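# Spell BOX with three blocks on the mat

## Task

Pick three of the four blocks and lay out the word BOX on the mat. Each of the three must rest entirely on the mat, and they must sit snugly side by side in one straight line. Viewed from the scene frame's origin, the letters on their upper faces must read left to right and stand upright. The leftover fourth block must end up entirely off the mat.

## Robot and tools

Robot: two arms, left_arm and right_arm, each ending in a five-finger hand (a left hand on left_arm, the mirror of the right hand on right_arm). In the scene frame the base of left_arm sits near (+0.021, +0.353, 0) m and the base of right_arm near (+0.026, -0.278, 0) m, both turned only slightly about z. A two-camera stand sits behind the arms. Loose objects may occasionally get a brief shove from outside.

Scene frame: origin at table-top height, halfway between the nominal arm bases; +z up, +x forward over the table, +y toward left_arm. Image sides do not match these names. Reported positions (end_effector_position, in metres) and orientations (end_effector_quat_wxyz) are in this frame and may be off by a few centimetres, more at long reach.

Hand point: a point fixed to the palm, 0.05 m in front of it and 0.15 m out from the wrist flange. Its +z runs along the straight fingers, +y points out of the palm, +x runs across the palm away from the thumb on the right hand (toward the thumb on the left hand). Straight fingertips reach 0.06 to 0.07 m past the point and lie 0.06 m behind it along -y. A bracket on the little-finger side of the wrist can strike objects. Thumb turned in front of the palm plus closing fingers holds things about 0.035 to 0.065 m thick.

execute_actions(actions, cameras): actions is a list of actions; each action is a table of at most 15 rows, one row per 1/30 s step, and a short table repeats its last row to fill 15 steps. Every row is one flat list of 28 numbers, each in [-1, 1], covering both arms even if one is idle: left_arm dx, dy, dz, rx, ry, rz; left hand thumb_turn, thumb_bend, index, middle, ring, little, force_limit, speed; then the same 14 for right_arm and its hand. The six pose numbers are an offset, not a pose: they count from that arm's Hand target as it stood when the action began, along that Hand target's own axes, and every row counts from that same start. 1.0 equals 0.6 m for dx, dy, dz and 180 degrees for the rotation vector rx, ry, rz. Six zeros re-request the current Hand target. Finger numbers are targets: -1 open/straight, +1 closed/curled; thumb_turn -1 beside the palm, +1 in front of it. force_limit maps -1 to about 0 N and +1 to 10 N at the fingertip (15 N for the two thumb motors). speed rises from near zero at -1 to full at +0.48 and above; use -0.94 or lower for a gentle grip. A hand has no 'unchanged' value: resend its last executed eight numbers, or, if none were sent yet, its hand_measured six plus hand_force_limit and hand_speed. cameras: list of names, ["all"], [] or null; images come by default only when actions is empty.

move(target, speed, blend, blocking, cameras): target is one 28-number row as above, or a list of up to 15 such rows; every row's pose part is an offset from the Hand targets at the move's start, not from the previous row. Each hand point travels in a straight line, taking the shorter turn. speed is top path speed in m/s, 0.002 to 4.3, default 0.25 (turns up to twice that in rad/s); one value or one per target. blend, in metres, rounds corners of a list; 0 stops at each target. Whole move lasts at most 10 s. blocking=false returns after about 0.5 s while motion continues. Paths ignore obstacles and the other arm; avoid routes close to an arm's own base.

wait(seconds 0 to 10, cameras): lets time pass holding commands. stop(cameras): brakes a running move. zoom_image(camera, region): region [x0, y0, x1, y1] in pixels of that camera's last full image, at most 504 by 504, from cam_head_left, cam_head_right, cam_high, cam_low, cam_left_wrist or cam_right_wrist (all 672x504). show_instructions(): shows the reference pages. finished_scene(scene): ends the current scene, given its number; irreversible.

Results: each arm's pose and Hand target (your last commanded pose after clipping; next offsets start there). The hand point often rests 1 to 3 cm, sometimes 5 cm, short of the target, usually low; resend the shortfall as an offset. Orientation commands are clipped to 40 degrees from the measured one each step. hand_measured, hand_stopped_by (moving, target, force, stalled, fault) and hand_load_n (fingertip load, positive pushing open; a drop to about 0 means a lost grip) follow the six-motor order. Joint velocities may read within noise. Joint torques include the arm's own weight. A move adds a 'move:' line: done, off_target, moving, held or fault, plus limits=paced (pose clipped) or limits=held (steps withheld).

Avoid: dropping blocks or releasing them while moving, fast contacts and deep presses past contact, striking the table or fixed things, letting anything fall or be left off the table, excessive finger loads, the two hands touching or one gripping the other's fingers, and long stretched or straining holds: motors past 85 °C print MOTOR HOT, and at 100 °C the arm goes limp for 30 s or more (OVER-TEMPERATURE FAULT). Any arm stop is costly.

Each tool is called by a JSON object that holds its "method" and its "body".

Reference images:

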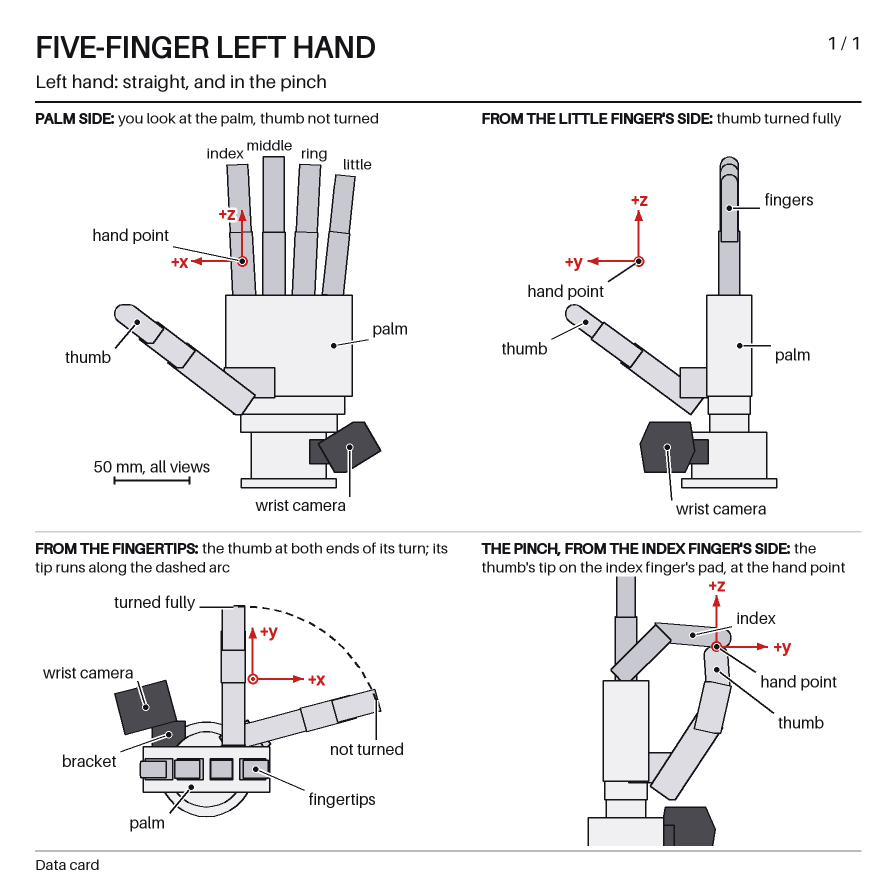

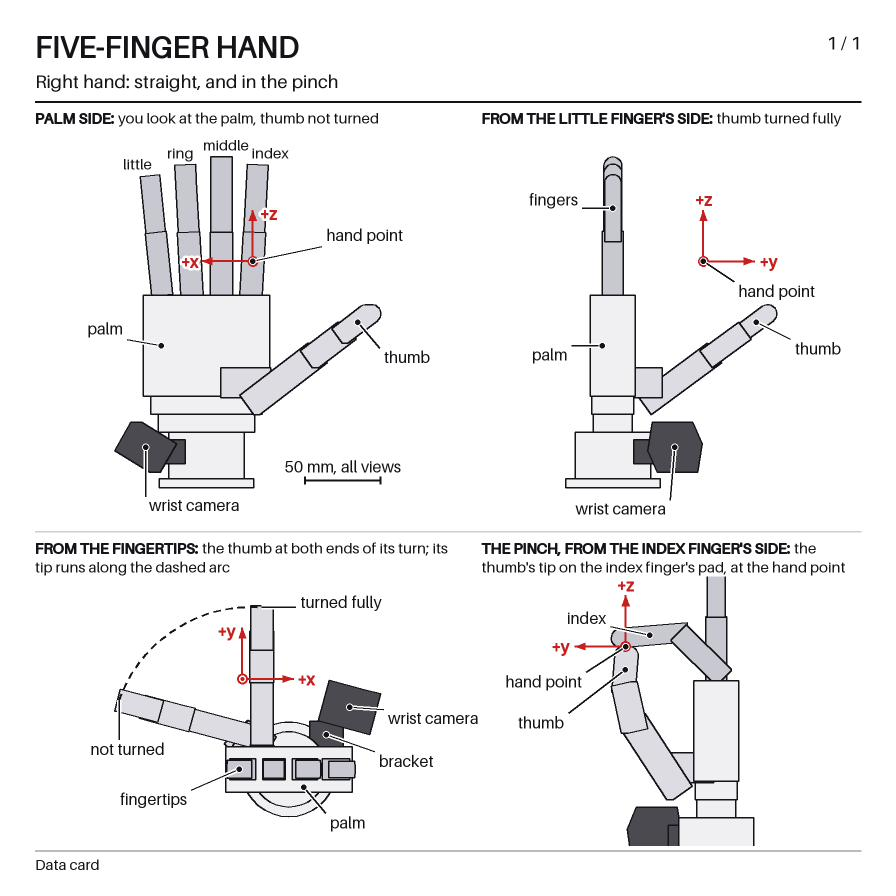

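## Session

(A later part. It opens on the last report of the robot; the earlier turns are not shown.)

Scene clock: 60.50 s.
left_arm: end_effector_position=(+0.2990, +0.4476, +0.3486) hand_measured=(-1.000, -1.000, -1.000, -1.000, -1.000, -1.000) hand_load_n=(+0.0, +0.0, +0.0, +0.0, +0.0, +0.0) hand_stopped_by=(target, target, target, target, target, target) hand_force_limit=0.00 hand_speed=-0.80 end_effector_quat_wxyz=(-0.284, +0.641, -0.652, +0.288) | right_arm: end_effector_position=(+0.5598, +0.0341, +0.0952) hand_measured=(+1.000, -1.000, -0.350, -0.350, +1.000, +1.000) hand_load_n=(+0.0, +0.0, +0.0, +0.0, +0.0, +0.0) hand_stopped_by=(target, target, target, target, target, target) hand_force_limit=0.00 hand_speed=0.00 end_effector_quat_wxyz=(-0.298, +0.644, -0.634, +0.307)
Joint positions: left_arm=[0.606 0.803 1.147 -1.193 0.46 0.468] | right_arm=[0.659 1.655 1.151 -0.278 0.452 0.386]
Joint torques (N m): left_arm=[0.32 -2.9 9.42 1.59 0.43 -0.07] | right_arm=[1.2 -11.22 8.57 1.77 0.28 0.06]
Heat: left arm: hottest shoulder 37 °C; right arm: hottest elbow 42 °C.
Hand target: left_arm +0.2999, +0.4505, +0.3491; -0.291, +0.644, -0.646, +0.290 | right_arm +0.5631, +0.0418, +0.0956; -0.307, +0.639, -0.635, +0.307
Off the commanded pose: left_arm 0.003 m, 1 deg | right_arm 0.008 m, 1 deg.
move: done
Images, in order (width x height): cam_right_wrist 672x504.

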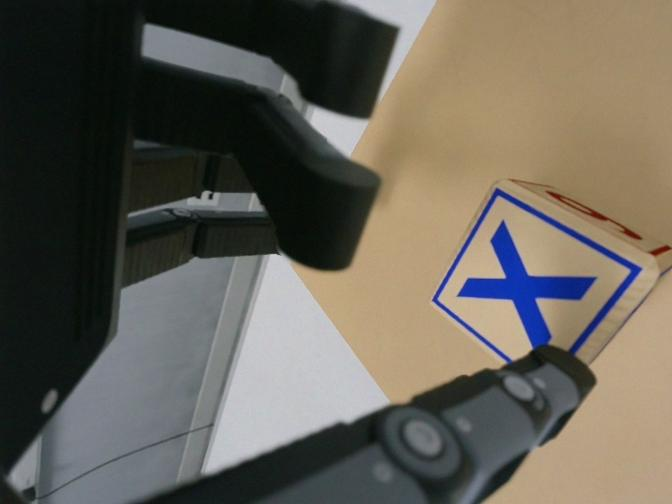

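{"method": "move", "body": {"target": [[0,0,0,0,0,0,-1,-1,-1,-1,-1,-1,0,-0.8,0.0167,0.0411,-0.0035,0,0,0,1,-1,-0.35,-0.35,1,1,0,0]], "speed": 0.1, "cameras": ["cam_right_wrist"]}}

Scene clock: 62.10 s.
left_arm: end_effector_position=(+0.2990, +0.4476, +0.3486) hand_measured=(-1.000, -1.000, -1.000, -1.000, -1.000, -1.000) hand_load_n=(+0.0, +0.0, +0.0, +0.0, +0.0, +0.0) hand_stopped_by=(target, target, target, target, target, target) hand_force_limit=0.00 hand_speed=-0.80 end_effector_quat_wxyz=(-0.284, +0.641, -0.652, +0.288) | right_arm: end_effector_position=(+0.5438, +0.0238, +0.0673) hand_measured=(+1.000, -1.000, -0.350, -0.350, +1.000, +1.000) hand_load_n=(+0.0, +0.0, +0.0, +0.0, +0.0, +0.0) hand_stopped_by=(target, target, target, target, target, target) hand_force_limit=0.00 hand_speed=0.00 end_effector_quat_wxyz=(-0.291, +0.647, -0.635, +0.306)
Joint positions: left_arm=[0.606 0.803 1.147 -1.193 0.46 0.468] | right_arm=[0.66 1.655 1.074 -0.217 0.454 0.388]
Joint torques (N m): left_arm=[0.26 -2.9 9.43 1.59 0.44 -0.06] | right_arm=[0.67 -12.45 7.91 1.54 0.33 0.13]
Heat: left arm: hottest shoulder 37 °C; right arm: hottest elbow 42 °C.
Hand target: left_arm +0.2999, +0.4505, +0.3491; -0.291, +0.644, -0.646, +0.290 | right_arm +0.5462, +0.0317, +0.0777; -0.308, +0.639, -0.635, +0.307
Off the commanded pose: left_arm 0.003 m, 1 deg | right_arm 0.013 m, 2 deg.
move: off_target (right_arm)
Images, in order (width x height): cam_right_wrist 672x504.

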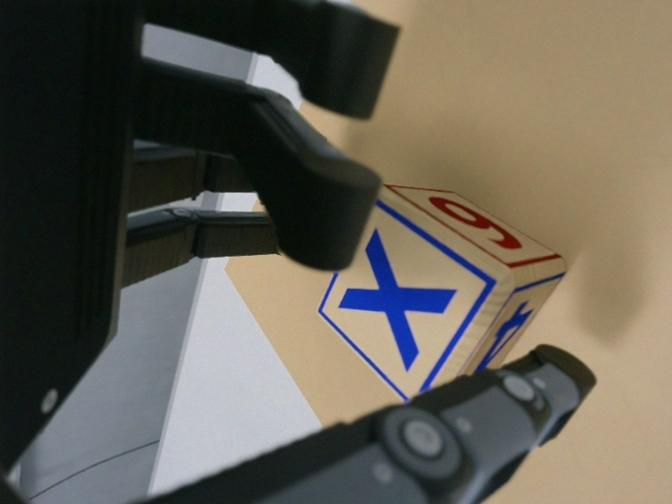

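{"method": "move", "body": {"target": [[0,0,0,0,0,0,-1,-1,-1,-1,-1,-1,0,-0.8,0.002,0.0169,0.0135,0,0,0,1,-1,-0.35,-0.35,1,1,0,0]], "speed": 0.08, "cameras": ["cam_right_wrist"]}}

Scene clock: 63.87 s.
left_arm: end_effector_position=(+0.2990, +0.4476, +0.3486) hand_measured=(-1.000, -1.000, -1.000, -1.000, -1.000, -1.000) hand_load_n=(+0.0, +0.0, +0.0, +0.0, -0.5, +0.0) hand_stopped_by=(target, target, target, target, target, target) hand_force_limit=0.00 hand_speed=-0.80 end_effector_quat_wxyz=(-0.284, +0.641, -0.652, +0.288) | right_arm: end_effector_position=(+0.5448, +0.0245, +0.0655) hand_measured=(+1.000, -1.000, -0.350, -0.350, +1.000, +1.000) hand_load_n=(+0.0, +0.0, +0.0, +0.0, +0.0, +0.0) hand_stopped_by=(target, target, target, target, target, target) hand_force_limit=0.00 hand_speed=0.00 end_effector_quat_wxyz=(-0.300, +0.643, -0.634, +0.308)
Joint positions: left_arm=[0.606 0.803 1.147 -1.193 0.46 0.468] | right_arm=[0.66 1.655 1.058 -0.181 0.454 0.388]
Joint torques (N m): left_arm=[0.26 -2.9 9.42 1.59 0.43 -0.07] | right_arm=[0.56 -10.34 7.97 1.81 0.26 0.12]
Heat: left arm: hottest shoulder 37 °C; right arm: hottest elbow 42 °C.
Hand target: left_arm +0.2999, +0.4505, +0.3491; -0.291, +0.644, -0.646, +0.290 | right_arm +0.5462, +0.0305, +0.0647; -0.308, +0.639, -0.635, +0.307
Off the commanded pose: left_arm 0.003 m, 1 deg | right_arm 0.006 m, 1 deg.
move: done
Images, in order (width x height): cam_right_wrist 672x504.

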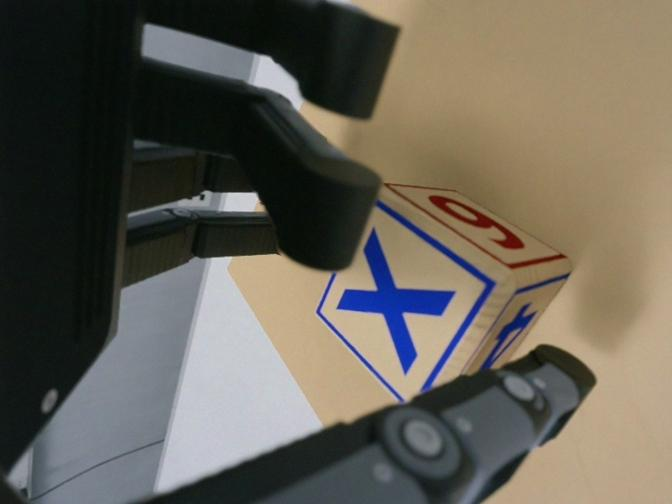

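{"method": "move", "body": {"target": [[0,0,0,0,0,0,-1,-1,-1,-1,-1,-1,0,-0.8,0.002,0.0143,0.0114,0,0,0,1,-1,-0.35,-0.35,1,1,0,0]], "speed": 0.08, "cameras": ["cam_right_wrist"]}}

Scene clock: 65.63 s.
left_arm: end_effector_position=(+0.2990, +0.4476, +0.3486) hand_measured=(-1.000, -1.000, -1.000, -1.000, -1.000, -1.000) hand_load_n=(+0.0, +0.0, +0.0, +0.0, +0.0, +0.0) hand_stopped_by=(target, target, target, target, target, target) hand_force_limit=0.00 hand_speed=-0.80 end_effector_quat_wxyz=(-0.284, +0.641, -0.652, +0.288) | right_arm: end_effector_position=(+0.5440, +0.0239, +0.0540) hand_measured=(+1.000, -1.000, -0.350, -0.350, +1.000, +1.000) hand_load_n=(+0.0, +0.0, +0.0, +0.0, +0.0, +0.0) hand_stopped_by=(target, target, target, target, target, target) hand_force_limit=0.00 hand_speed=0.00 end_effector_quat_wxyz=(-0.299, +0.643, -0.634, +0.308)
Joint positions: left_arm=[0.606 0.803 1.147 -1.193 0.46 0.468] | right_arm=[0.66 1.671 1.043 -0.151 0.454 0.388]
Joint torques (N m): left_arm=[0.32 -2.9 9.42 1.59 0.43 -0.07] | right_arm=[0.32 -11.22 7.77 1.8 0.24 0.11]
Heat: left arm: hottest shoulder 37 °C; right arm: hottest elbow 42 °C.
Hand target: left_arm +0.2999, +0.4505, +0.3491; -0.291, +0.644, -0.646, +0.290 | right_arm +0.5462, +0.0293, +0.0536; -0.308, +0.639, -0.635, +0.307
Off the commanded pose: left_arm 0.003 m, 1 deg | right_arm 0.006 m, 1 deg.
move: done
Images, in order (width x height): cam_right_wrist 672x504.

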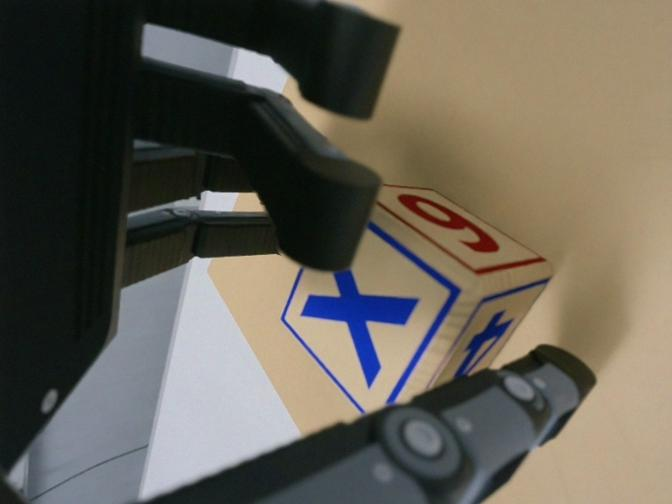

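{"method": "move", "body": {"target": [[0,0,0,0,0,0,-1,-1,-1,-1,-1,-1,0,-0.8,0.005,0.004,-0.005,0,0,0,1,-0.6,0.3,0.3,1,1,-0.2,-0.88]], "cameras": ["cam_right_wrist","cam_head_left"]}}

Scene clock: 67.40 s.
left_arm: end_effector_position=(+0.2990, +0.4476, +0.3486) hand_measured=(-1.000, -1.000, -1.000, -1.000, -1.000, -1.000) hand_load_n=(+0.0, +0.0, +0.0, +0.0, +0.0, +0.0) hand_stopped_by=(target, target, target, target, target, target) hand_force_limit=0.00 hand_speed=-0.80 end_effector_quat_wxyz=(-0.284, +0.641, -0.652, +0.288) | right_arm: end_effector_position=(+0.5403, +0.0213, +0.0489) hand_measured=(+1.000, -0.792, +0.082, +0.050, +1.000, +1.000) hand_load_n=(-2.5, +6.5, +4.5, +3.0, +0.0, +0.0) hand_stopped_by=(target, force, force, force, target, target) hand_force_limit=-0.20 hand_speed=-0.88 end_effector_quat_wxyz=(-0.296, +0.644, -0.635, +0.307)
Joint positions: left_arm=[0.606 0.803 1.147 -1.193 0.46 0.468] | right_arm=[0.66 1.671 1.029 -0.144 0.455 0.388]
Joint torques (N m): left_arm=[0.32 -3.02 9.42 1.58 0.43 -0.07] | right_arm=[0.73 -11.34 7.49 1.74 0.15 0.07]
Heat: left arm: hottest shoulder 37 °C; right arm: hottest elbow 41 °C.
Hand target: left_arm +0.2999, +0.4505, +0.3491; -0.291, +0.644, -0.646, +0.290 | right_arm +0.5425, +0.0262, +0.0536; -0.307, +0.639, -0.635, +0.307
Off the commanded pose: left_arm 0.003 m, 1 deg | right_arm 0.007 m, 1 deg.
move: done
Images, in order (width x height): cam_head_left 672x504, cam_right_wrist 672x504.

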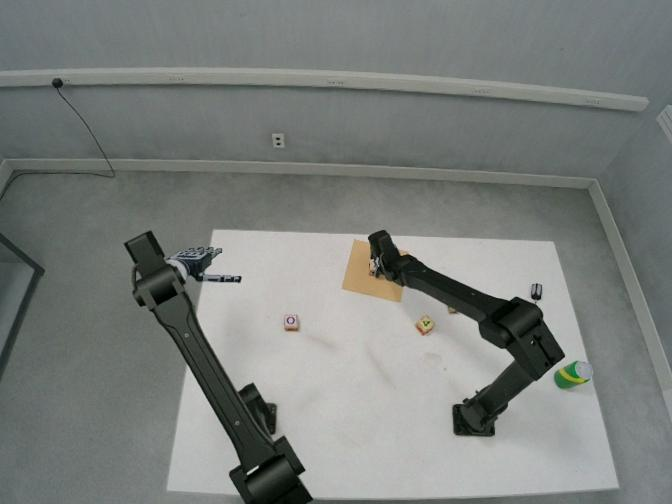

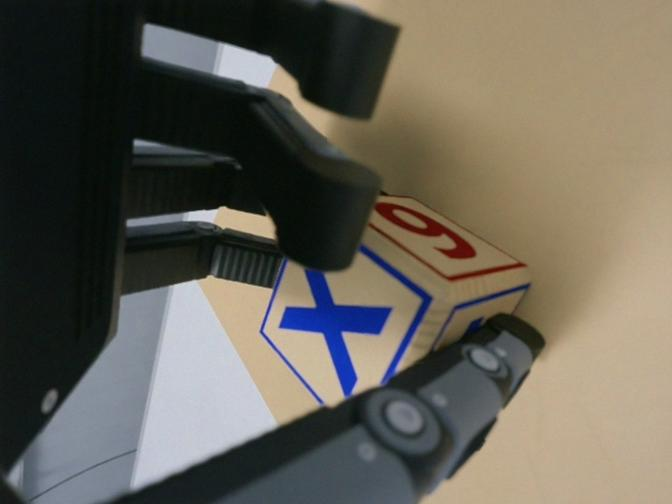

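{"method": "move", "body": {"target": [[0,0,0,0,0,0,-1,-1,-1,-1,-1,-1,0,-0.8,0,-0.0391,-0.0311,0,0,0,1,-0.6,0.3,0.3,1,1,-0.2,-0.88],[0,0,0,0,0,0,-1,-1,-1,-1,-1,-1,0,-0.8,0.08,-0.0391,-0.0311,0,0,0,1,-0.6,0.3,0.3,1,1,-0.2,-0.88]], "speed": 0.12, "cameras": ["cam_right_wrist","cam_head_left","cam_high"]}}

{"method": "zoom_image", "body": {"camera": "cam_high", "region": [250, 180, 390, 310]}}

Scene clock: 69.70 s.
left_arm: end_effector_position=(+0.2990, +0.4476, +0.3486) hand_measured=(-1.000, -1.000, -1.000, -1.000, -1.000, -1.000) hand_load_n=(+0.0, +0.0, +0.0, +0.0, +0.0, +0.0) hand_stopped_by=(target, target, target, target, target, target) hand_force_limit=0.00 hand_speed=-0.80 end_effector_quat_wxyz=(-0.284, +0.641, -0.652, +0.288) | right_arm: end_effector_position=(+0.5370, -0.0235, +0.0694) hand_measured=(+1.000, -0.792, +0.082, +0.050, +1.000, +1.000) hand_load_n=(-2.5, +6.5, +4.5, +3.5, +0.0, +0.0) hand_stopped_by=(target, force, force, force, target, target) hand_force_limit=-0.20 hand_speed=-0.88 end_effector_quat_wxyz=(-0.291, +0.643, -0.641, +0.301)
Joint positions: left_arm=[0.606 0.803 1.147 -1.193 0.46 0.468] | right_arm=[0.58 1.58 0.984 -0.184 0.394 0.344]
Joint torques (N m): left_arm=[0.21 -2.9 9.43 1.58 0.43 -0.07] | right_arm=[1.03 -11.28 7.83 2.04 0.11 -0.17]
Heat: left arm: hottest shoulder 37 °C; right arm: hottest elbow 42 °C.
Hand target: left_arm +0.2999, +0.4505, +0.3491; -0.291, +0.644, -0.646, +0.290 | right_arm +0.5427, -0.0216, +0.0837; -0.307, +0.639, -0.635, +0.307
Off the commanded pose: left_arm 0.003 m, 1 deg | right_arm 0.015 m, 2 deg.
move: off_target (right_arm)
Images, in order (width x height): cam_head_left 672x504, cam_high 672x504, cam_right_wrist 672x504.

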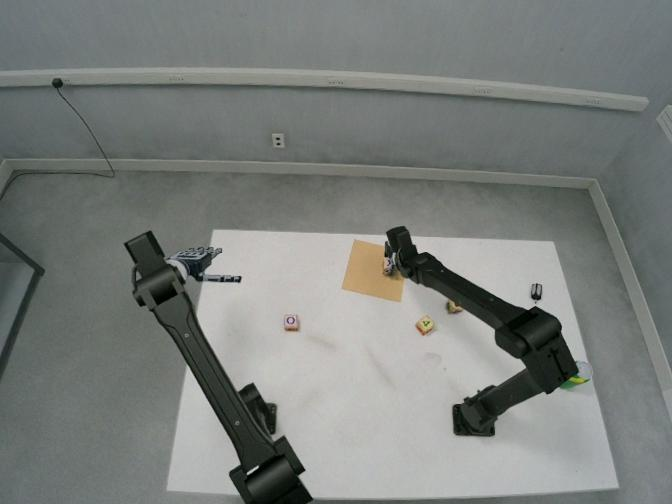

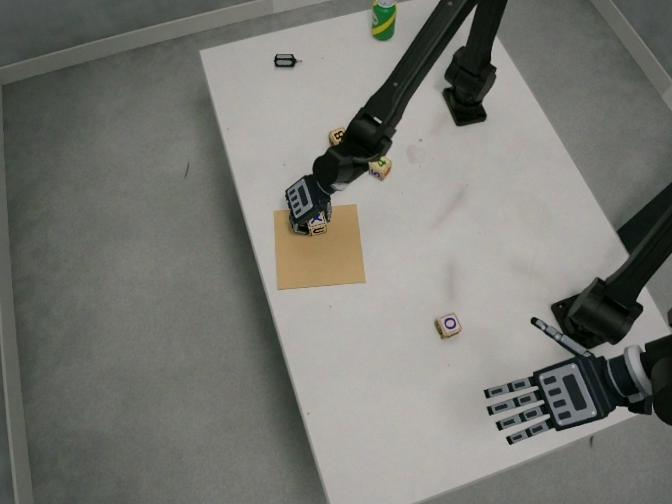

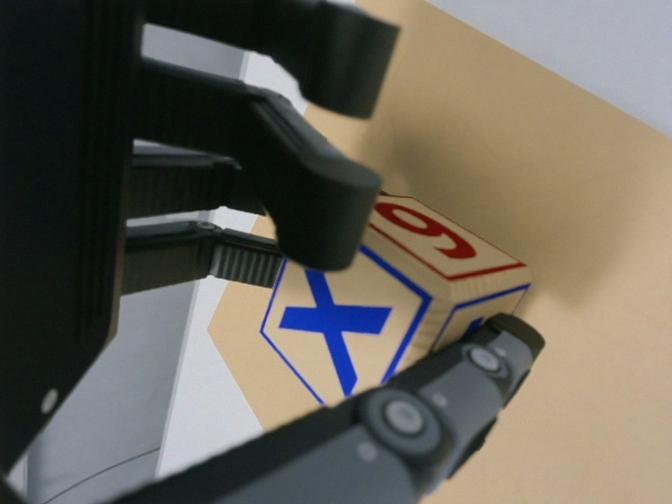

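Scaled by 3.600.

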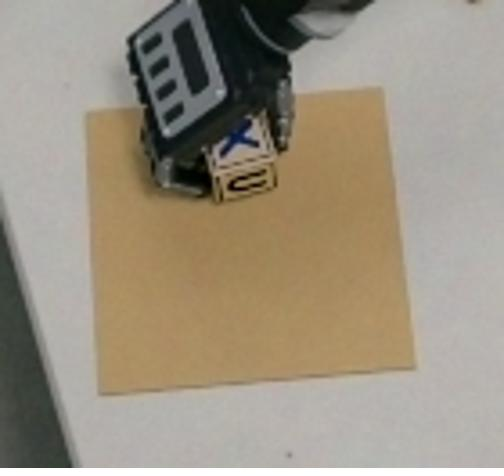

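{"method": "move", "body": {"target": [[0,0,0,0,0,0,-1,-1,-1,-1,-1,-1,0,-0.8,0,0.0326,0.0259,0,0,0,1,-0.6,0.3,0.3,1,1,-0.2,-0.88]], "speed": 0.08, "cameras": ["cam_right_wrist","cam_high"]}}

{"method": "zoom_image", "body": {"camera": "cam_high", "region": [250, 180, 390, 310]}}

Scene clock: 71.43 s.
left_arm: end_effector_position=(+0.2990, +0.4476, +0.3486) hand_measured=(-1.000, -1.000, -1.000, -1.000, -1.000, -1.000) hand_load_n=(+0.0, +0.0, +0.0, +0.0, +0.0, +0.0) hand_stopped_by=(target, target, target, target, target, target) hand_force_limit=0.00 hand_speed=-0.80 end_effector_quat_wxyz=(-0.284, +0.641, -0.652, +0.288) | right_arm: end_effector_position=(+0.5376, -0.0231, +0.0568) hand_measured=(+1.000, -0.792, +0.082, +0.050, +1.000, +1.000) hand_load_n=(-2.5, +6.5, +4.5, +3.0, +0.0, +0.0) hand_stopped_by=(target, force, force, force, target, target) hand_force_limit=-0.20 hand_speed=-0.88 end_effector_quat_wxyz=(-0.300, +0.639, -0.640, +0.303)
Joint positions: left_arm=[0.606 0.803 1.147 -1.193 0.46 0.468] | right_arm=[0.58 1.597 0.953 -0.114 0.393 0.343]
Joint torques (N m): left_arm=[0.32 -2.9 9.43 1.58 0.44 -0.07] | right_arm=[0.5 -9.05 7.75 1.87 0.09 -0.12]
Heat: left arm: hottest shoulder 37 °C; right arm: hottest elbow 42 °C.
Hand target: left_arm +0.2999, +0.4505, +0.3491; -0.291, +0.644, -0.646, +0.290 | right_arm +0.5426, -0.0217, +0.0586; -0.307, +0.639, -0.635, +0.307
Off the commanded pose: left_arm 0.003 m, 1 deg | right_arm 0.006 m, 1 deg.
move: done
Images, in order (width x height): cam_high 672x504, cam_right_wrist 672x504.

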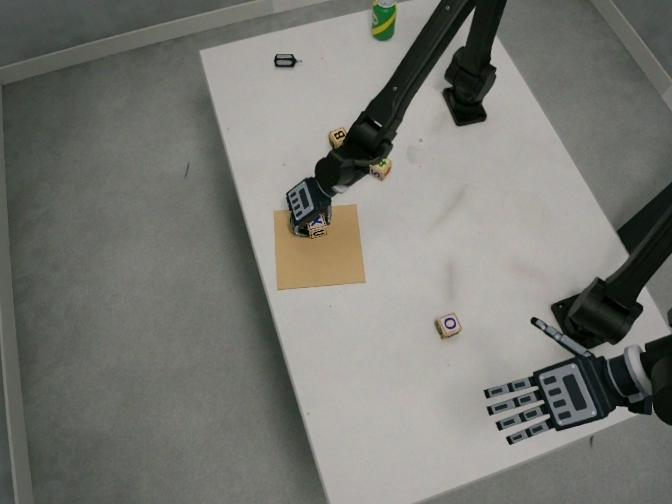

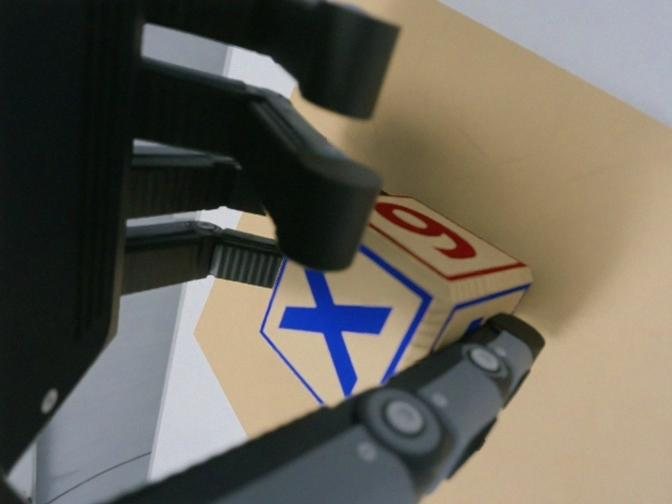

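Scaled by 3.600.

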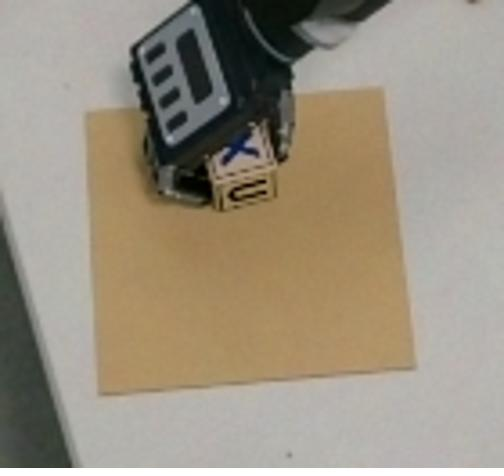

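{"method": "move", "body": {"target": [[0,0,0,0,0,0,-1,-1,-1,-1,-1,-1,0,-0.8,0,0.0117,0.0093,0,0,0,1,-0.6,0.3,0.3,1,1,-0.2,-0.88]], "speed": 0.06, "cameras": ["cam_right_wrist","cam_high"]}}

{"method": "zoom_image", "body": {"camera": "cam_high", "region": [250, 180, 390, 310]}}

Scene clock: 72.57 s.
left_arm: end_effector_position=(+0.2990, +0.4476, +0.3486) hand_measured=(-1.000, -1.000, -1.000, -1.000, -1.000, -1.000) hand_load_n=(+0.0, +0.0, +0.0, +0.0, +0.0, +0.0) hand_stopped_by=(target, target, target, target, target, target) hand_force_limit=0.00 hand_speed=-0.80 end_effector_quat_wxyz=(-0.284, +0.641, -0.652, +0.288) | right_arm: end_effector_position=(+0.5379, -0.0230, +0.0488) hand_measured=(+1.000, -0.792, +0.082, +0.050, +1.000, +1.000) hand_load_n=(-2.0, +6.5, +4.0, +3.0, +0.0, +0.0) hand_stopped_by=(target, force, force, force, target, target) hand_force_limit=-0.20 hand_speed=-0.88 end_effector_quat_wxyz=(-0.301, +0.639, -0.639, +0.304)
Joint positions: left_arm=[0.606 0.803 1.147 -1.193 0.46 0.468] | right_arm=[0.58 1.612 0.944 -0.088 0.393 0.343]
Joint torques (N m): left_arm=[0.32 -2.96 9.43 1.55 0.43 -0.07] | right_arm=[0.15 -9.35 7.53 1.83 0.14 -0.08]
Heat: left arm: hottest shoulder 37 °C; right arm: hottest elbow 41 °C.
Hand target: left_arm +0.2999, +0.4505, +0.3491; -0.291, +0.644, -0.646, +0.290 | right_arm +0.5426, -0.0218, +0.0496; -0.307, +0.639, -0.635, +0.307
Off the commanded pose: left_arm 0.003 m, 1 deg | right_arm 0.005 m, 1 deg.
move: done
Images, in order (width x height): cam_high 672x504, cam_right_wrist 672x504.

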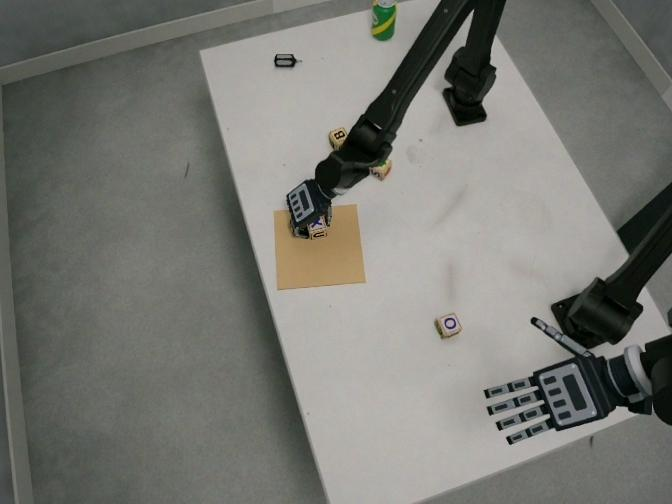

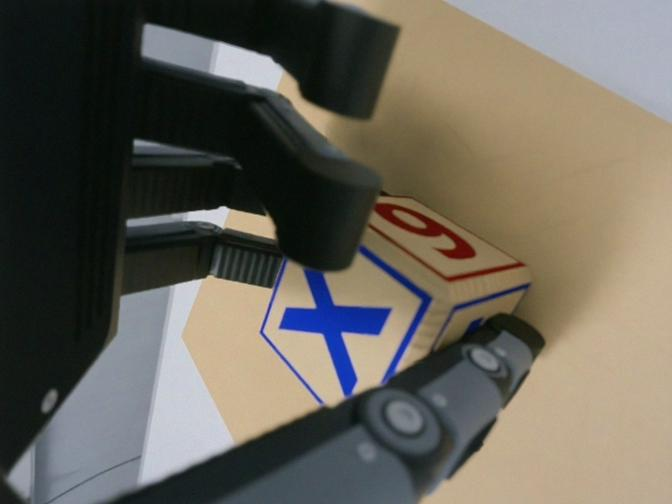

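Scaled by 3.600.

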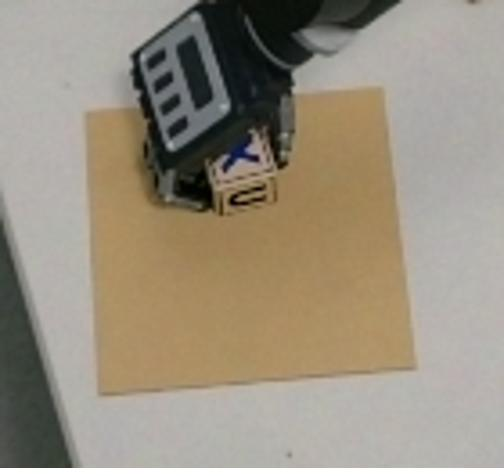

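{"method": "execute_actions", "body": {"actions": [[[0,0,0,0,0,0,-1,-1,-1,-1,-1,-1,0,-0.8,0,0,0,0,0,0,1,-1,-0.35,-0.35,1,1,0,-0.6]],[[0,0,0,0,0,0,-1,-1,-1,-1,-1,-1,0,-0.8,0,0,0,0,0,0,1,-1,-0.35,-0.35,1,1,0,-0.6]]], "cameras": ["cam_right_wrist","cam_high"]}}

Scene clock: 74.40 s.
left_arm: end_effector_position=(+0.2990, +0.4476, +0.3486) hand_measured=(-1.000, -1.000, -1.000, -1.000, -1.000, -1.000) hand_load_n=(+0.0, +0.0, +0.0, +0.0, +0.0, +0.0) hand_stopped_by=(target, target, target, target, target, target) hand_force_limit=0.00 hand_speed=-0.80 end_effector_quat_wxyz=(-0.284, +0.641, -0.652, +0.288) | right_arm: end_effector_position=(+0.5393, -0.0221, +0.0502) hand_measured=(+1.000, -1.000, -0.350, -0.350, +1.000, +1.000) hand_load_n=(+0.0, +0.0, -0.5, -1.0, +0.5, +0.0) hand_stopped_by=(target, target, target, target, target, target) hand_force_limit=0.00 hand_speed=-0.60 end_effector_quat_wxyz=(-0.305, +0.638, -0.639, +0.304)
Joint positions: left_arm=[0.606 0.803 1.147 -1.193 0.46 0.468] | right_arm=[0.58 1.611 0.944 -0.081 0.392 0.343]
Joint torques (N m): left_arm=[0.26 -2.96 9.43 1.59 0.43 -0.07] | right_arm=[-0.44 -10.05 7.54 1.44 0.06 -0.06]
Heat: left arm: hottest shoulder 37 °C; right arm: hottest elbow 41 °C.
Hand target: left_arm +0.2999, +0.4505, +0.3491; -0.291, +0.644, -0.646, +0.290 | right_arm +0.5426, -0.0218, +0.0497; -0.307, +0.639, -0.635, +0.307
Off the commanded pose: left_arm 0.003 m, 1 deg | right_arm 0.003 m, 1 deg.
Images, in order (width x height): cam_high 672x504, cam_right_wrist 672x504.

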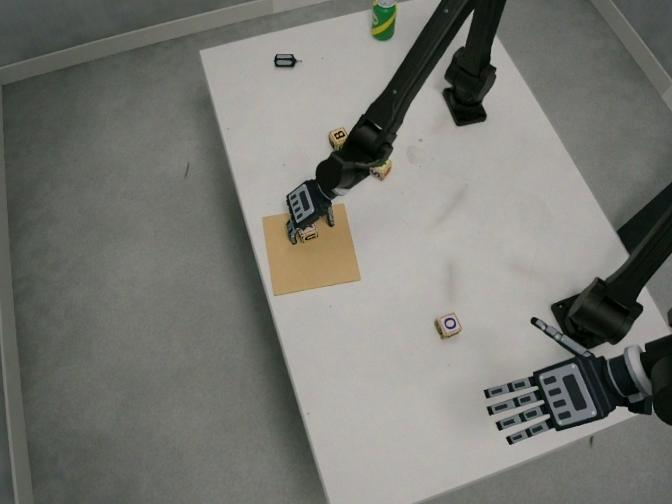

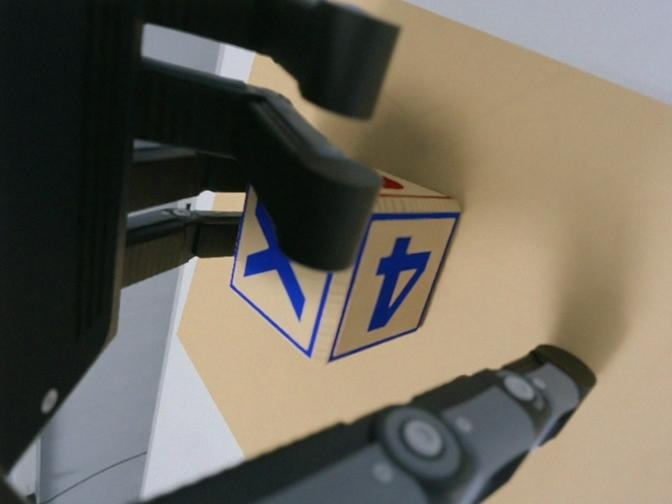

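{"method": "zoom_image", "body": {"camera": "cam_high", "region": [256, 170, 376, 300]}}

{"method": "zoom_image", "body": {"camera": "cam_high", "region": [310, 110, 410, 190]}}

Scaled by 3.877.

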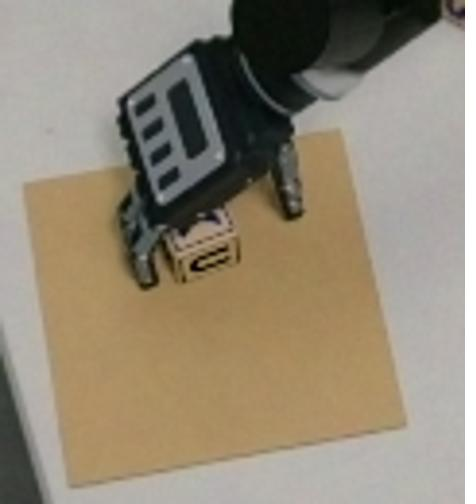

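Scaled by 5.040.

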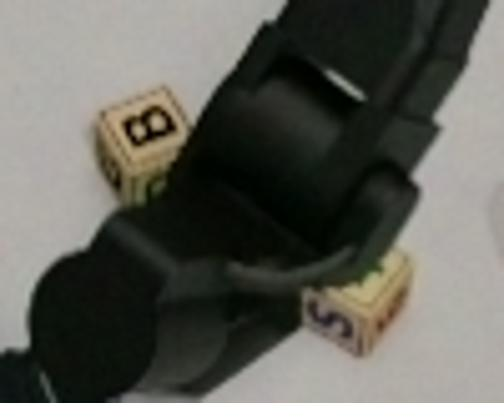

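{"method": "move", "body": {"target": [[0,0,0,0,0,0,1,-1,-0.35,-0.35,1,1,0,0,0,-0.169,-0.134,0,0,0,1,-1,-0.35,-0.35,1,1,0,0],[0.367,0.2325,0.2145,0,0,0,1,-1,-0.35,-0.35,1,1,0,0,0.4167,-0.0243,-0.316,0,0,0,1,-1,-0.35,-0.35,1,1,0,0]], "speed": [0.12, 0.25], "cameras": ["cam_high","cam_left_wrist","cam_right_wrist","cam_head_left"]}}

Scene clock: 79.17 s.
left_arm: end_effector_position=(+0.3010, +0.2353, +0.1585) hand_measured=(+1.000, -1.000, -0.350, -0.350, +1.000, +1.000) hand_load_n=(+0.0, +0.0, +0.0, +0.0, +0.0, +0.0) hand_stopped_by=(target, target, target, target, target, target) hand_force_limit=0.00 hand_speed=0.00 end_effector_quat_wxyz=(-0.291, +0.645, -0.647, +0.284) | right_arm: end_effector_position=(+0.4068, -0.2689, +0.1776) hand_measured=(+1.000, -1.000, -0.350, -0.350, +1.000, +1.000) hand_load_n=(+0.0, +0.0, +0.0, +0.0, +0.0, +0.0) hand_stopped_by=(target, target, target, target, target, target) hand_force_limit=0.00 hand_speed=0.00 end_effector_quat_wxyz=(-0.310, +0.637, -0.637, +0.305)
Joint positions: left_arm=[-0.489 0.659 0.581 -0.713 -0.349 -0.319] | right_arm=[-0.018 0.887 0.688 -0.476 -0.073 -0.05]
Joint torques (N m): left_arm=[-1.38 -0.44 10.32 1.66 -0.35 -0.05] | right_arm=[-0.15 -2.49 9.52 0.92 -0.21 -0.17]
Heat: left arm: hottest shoulder 37 °C; right arm: hottest elbow 42 °C.
Hand target: left_arm +0.3034, +0.2306, +0.1590; -0.291, +0.644, -0.646, +0.290 | right_arm +0.4045, -0.2722, +0.1796; -0.308, +0.638, -0.635, +0.307
Off the commanded pose: left_arm 0.005 m, 1 deg | right_arm 0.005 m, 0 deg.
move: done
Images, in order (width x height): cam_head_left 672x504, cam_high 672x504, cam_left_wrist 672x504, cam_right_wrist 672x504.

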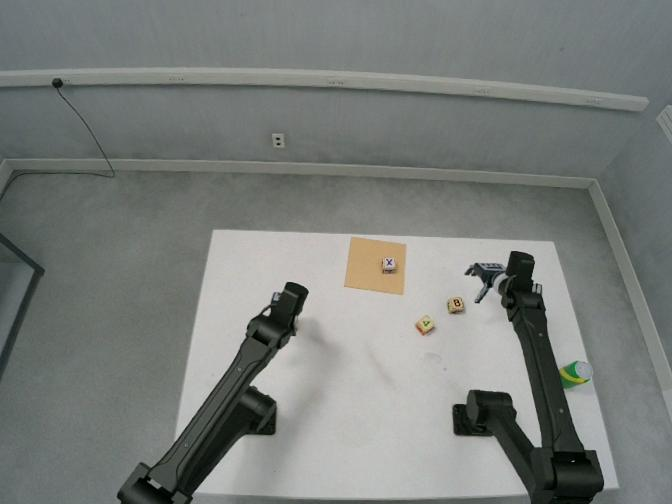

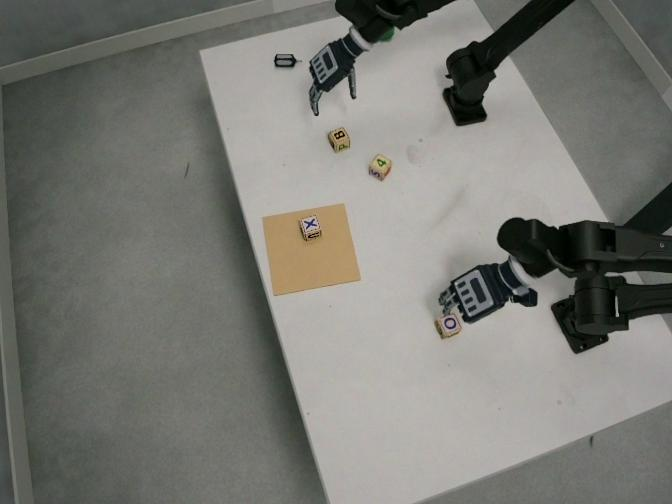

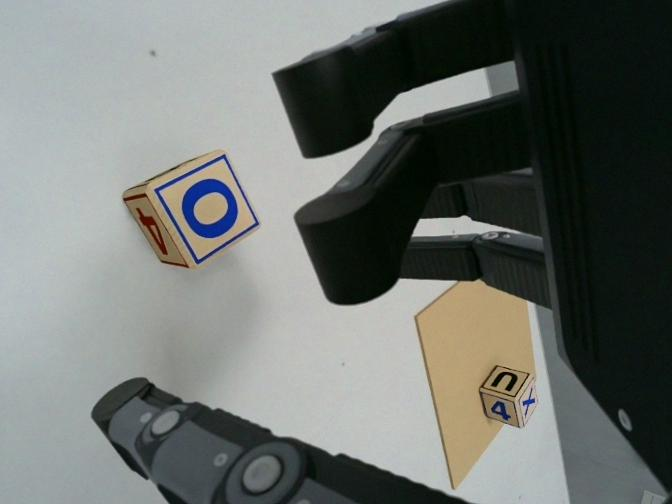

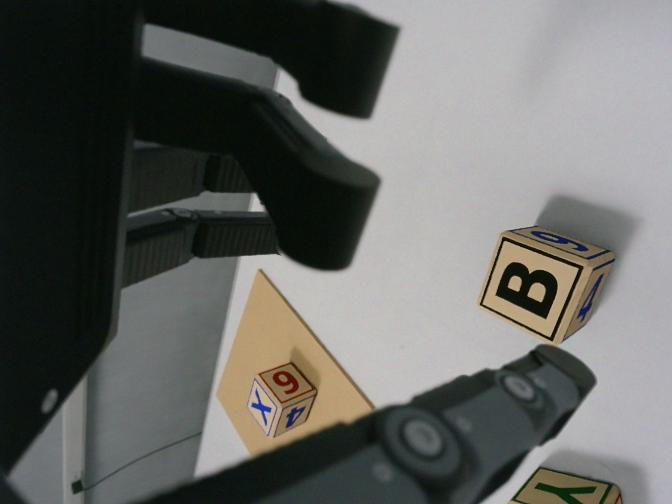

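{"method": "zoom_image", "body": {"camera": "cam_high", "region": [256, 190, 376, 300]}}

{"method": "zoom_image", "body": {"camera": "cam_left_wrist", "region": [90, 120, 300, 290]}}

{"method": "zoom_image", "body": {"camera": "cam_head_left", "region": [330, 220, 480, 345]}}

Scaled by 4.200.

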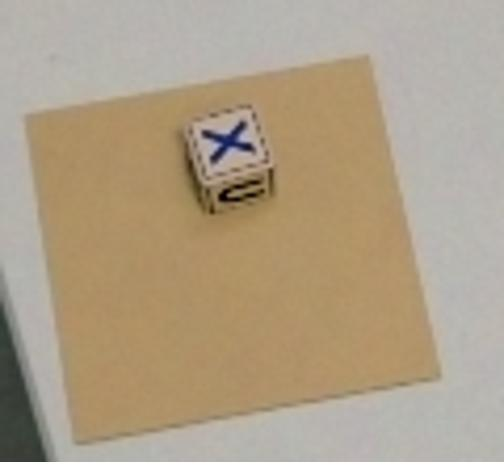

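Scaled by 2.400.

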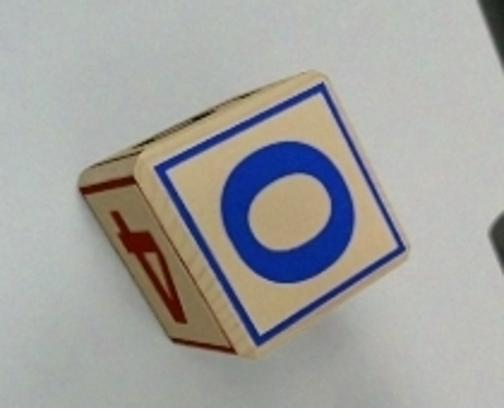

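Scaled by 3.360.

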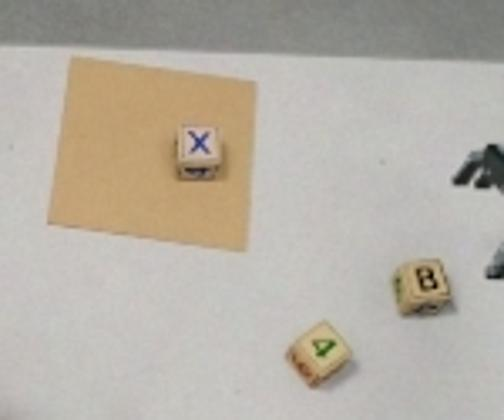

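{"method": "zoom_image", "body": {"camera": "cam_left_wrist", "region": [145, 145, 265, 275]}}

Scaled by 3.877.

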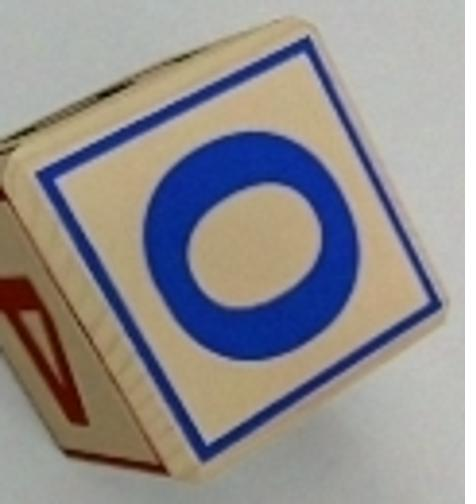

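{"method": "move", "body": {"target": [-0.0083,0.0056,0.0863,0,0,0,1,-1,-0.35,-0.35,1,1,0,0,0,0,0,0,0,0,1,-1,-0.35,-0.35,1,1,0,0], "cameras": ["cam_left_wrist","cam_high"]}}

Scene clock: 82.50 s.
left_arm: end_effector_position=(+0.3367, +0.2334, +0.1240) hand_measured=(+1.000, -1.000, -0.350, -0.350, +1.000, +1.000) hand_load_n=(+0.0, +0.0, +0.0, +0.0, +0.0, +0.5) hand_stopped_by=(target, target, target, target, target, target) hand_force_limit=0.00 hand_speed=0.00 end_effector_quat_wxyz=(-0.288, +0.644, -0.646, +0.290) | right_arm: end_effector_position=(+0.4068, -0.2689, +0.1776) hand_measured=(+1.000, -1.000, -0.350, -0.350, +1.000, +1.000) hand_load_n=(+0.0, +0.0, +0.0, +0.0, +0.0, +0.0) hand_stopped_by=(target, target, target, target, target, target) hand_force_limit=0.00 hand_speed=0.00 end_effector_quat_wxyz=(-0.310, +0.637, -0.637, +0.305)
Joint positions: left_arm=[-0.417 0.8 0.535 -0.502 -0.288 -0.27] | right_arm=[-0.018 0.887 0.688 -0.476 -0.073 -0.05]
Joint torques (N m): left_arm=[0.32 -1.73 9.76 1.7 -0.12 0.09] | right_arm=[0.03 -1.08 9.55 0.81 -0.24 -0.11]
Heat: left arm: hottest shoulder 37 °C; right arm: hottest elbow 42 °C.
Hand target: left_arm +0.3400, +0.2355, +0.1223; -0.291, +0.644, -0.646, +0.290 | right_arm +0.4045, -0.2723, +0.1796; -0.307, +0.638, -0.635, +0.307
Off the commanded pose: left_arm 0.004 m, 0 deg | right_arm 0.005 m, 0 deg.
move: done
Images, in order (width x height): cam_high 672x504, cam_left_wrist 672x504.

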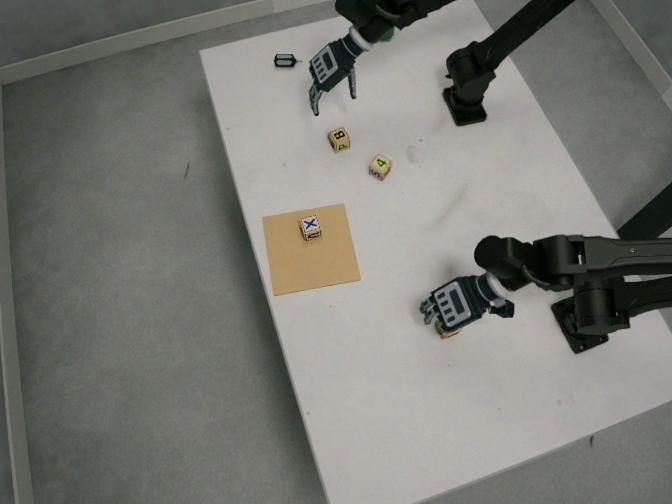

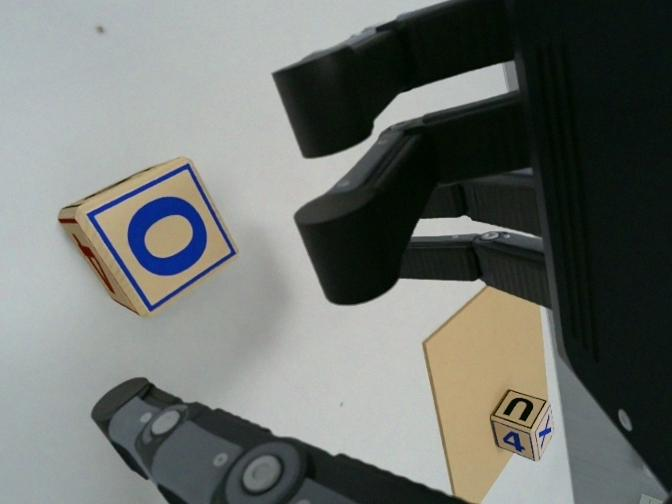

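{"method": "move", "body": {"target": [-0.0100,0.0424,0.0400,0,0,0,1,-1,-0.35,-0.35,1,1,0,0,0,0,0,0,0,0,1,-1,-0.35,-0.35,1,1,0,0], "speed": 0.15, "cameras": ["cam_left_wrist"]}}

Scene clock: 83.87 s.
left_arm: end_effector_position=(+0.3387, +0.2388, +0.0899) hand_measured=(+1.000, -1.000, -0.350, -0.350, +1.000, +1.000) hand_load_n=(+0.0, +0.0, +0.0, -0.5, +0.0, +0.0) hand_stopped_by=(target, target, target, target, target, target) hand_force_limit=0.00 hand_speed=0.00 end_effector_quat_wxyz=(-0.288, +0.644, -0.646, +0.291) | right_arm: end_effector_position=(+0.4068, -0.2689, +0.1776) hand_measured=(+1.000, -1.000, -0.350, -0.350, +1.000, +1.000) hand_load_n=(+0.0, +0.0, +0.0, +0.0, +0.0, +0.0) hand_stopped_by=(target, target, target, target, target, target) hand_force_limit=0.00 hand_speed=0.00 end_effector_quat_wxyz=(-0.310, +0.637, -0.637, +0.305)
Joint positions: left_arm=[-0.392 0.843 0.458 -0.375 -0.269 -0.251] | right_arm=[-0.018 0.887 0.688 -0.476 -0.073 -0.05]
Joint torques (N m): left_arm=[0.44 -1.9 9.24 1.8 -0.11 0.1] | right_arm=[-0.03 -2.08 9.4 0.76 -0.26 -0.09]
Heat: left arm: hottest shoulder 37 °C; right arm: hottest elbow 42 °C.
Hand target: left_arm +0.3411, +0.2416, +0.0873; -0.291, +0.644, -0.646, +0.290 | right_arm +0.4045, -0.2723, +0.1796; -0.307, +0.638, -0.635, +0.307
Off the commanded pose: left_arm 0.005 m, 0 deg | right_arm 0.005 m, 0 deg.
move: done
Images, in order (width x height): cam_left_wrist 672x504.

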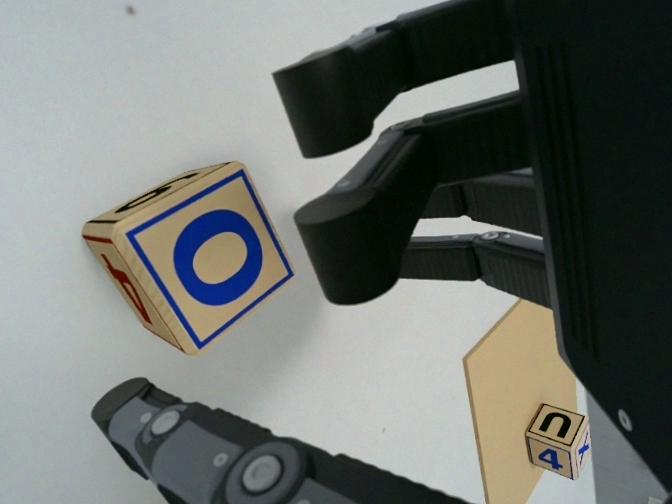

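{"method": "move", "body": {"target": [-0.0100,0.0270,0.0200,0,0,0,1,-1,-0.35,-0.35,1,1,0,0,0,0,0,0,0,0,1,-1,-0.35,-0.35,1,1,0,0], "speed": 0.15, "cameras": ["cam_left_wrist"]}}

Scene clock: 85.33 s.
left_arm: end_effector_position=(+0.3376, +0.2446, +0.0701) hand_measured=(+1.000, -1.000, -0.350, -0.350, +1.000, +1.000) hand_load_n=(+0.0, +0.0, +0.0, +0.0, +0.0, +0.0) hand_stopped_by=(target, target, target, target, target, target) hand_force_limit=0.00 hand_speed=0.00 end_effector_quat_wxyz=(-0.288, +0.644, -0.646, +0.291) | right_arm: end_effector_position=(+0.4068, -0.2689, +0.1776) hand_measured=(+1.000, -1.000, -0.350, -0.350, +1.000, +1.000) hand_load_n=(+0.0, +0.0, +0.0, +0.0, +0.0, +0.0) hand_stopped_by=(target, target, target, target, target, target) hand_force_limit=0.00 hand_speed=0.00 end_effector_quat_wxyz=(-0.310, +0.637, -0.637, +0.305)
Joint positions: left_arm=[-0.369 0.865 0.41 -0.3 -0.252 -0.235] | right_arm=[-0.018 0.887 0.688 -0.476 -0.073 -0.05]
Joint torques (N m): left_arm=[0.38 -1.9 8.9 1.74 -0.1 0.1] | right_arm=[-0.38 -1.9 9.57 0.64 -0.19 -0.1]
Heat: left arm: hottest shoulder 37 °C; right arm: hottest elbow 42 °C.
Hand target: left_arm +0.3395, +0.2476, +0.0673; -0.291, +0.644, -0.645, +0.290 | right_arm +0.4045, -0.2723, +0.1796; -0.307, +0.638, -0.635, +0.307
Off the commanded pose: left_arm 0.005 m, 0 deg | right_arm 0.005 m, 0 deg.
move: done
Images, in order (width x height): cam_left_wrist 672x504.

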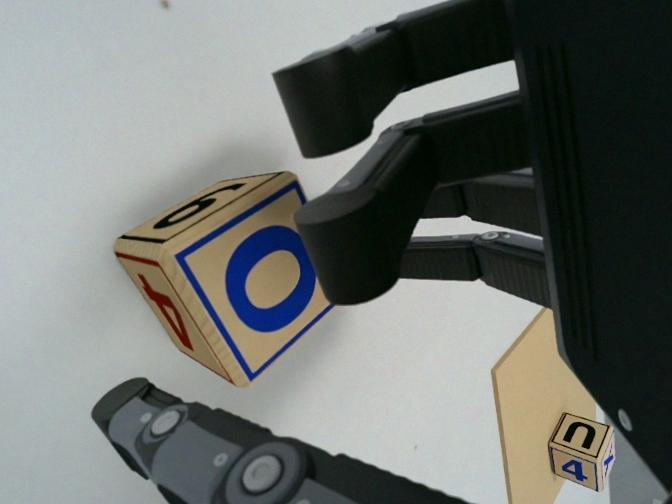

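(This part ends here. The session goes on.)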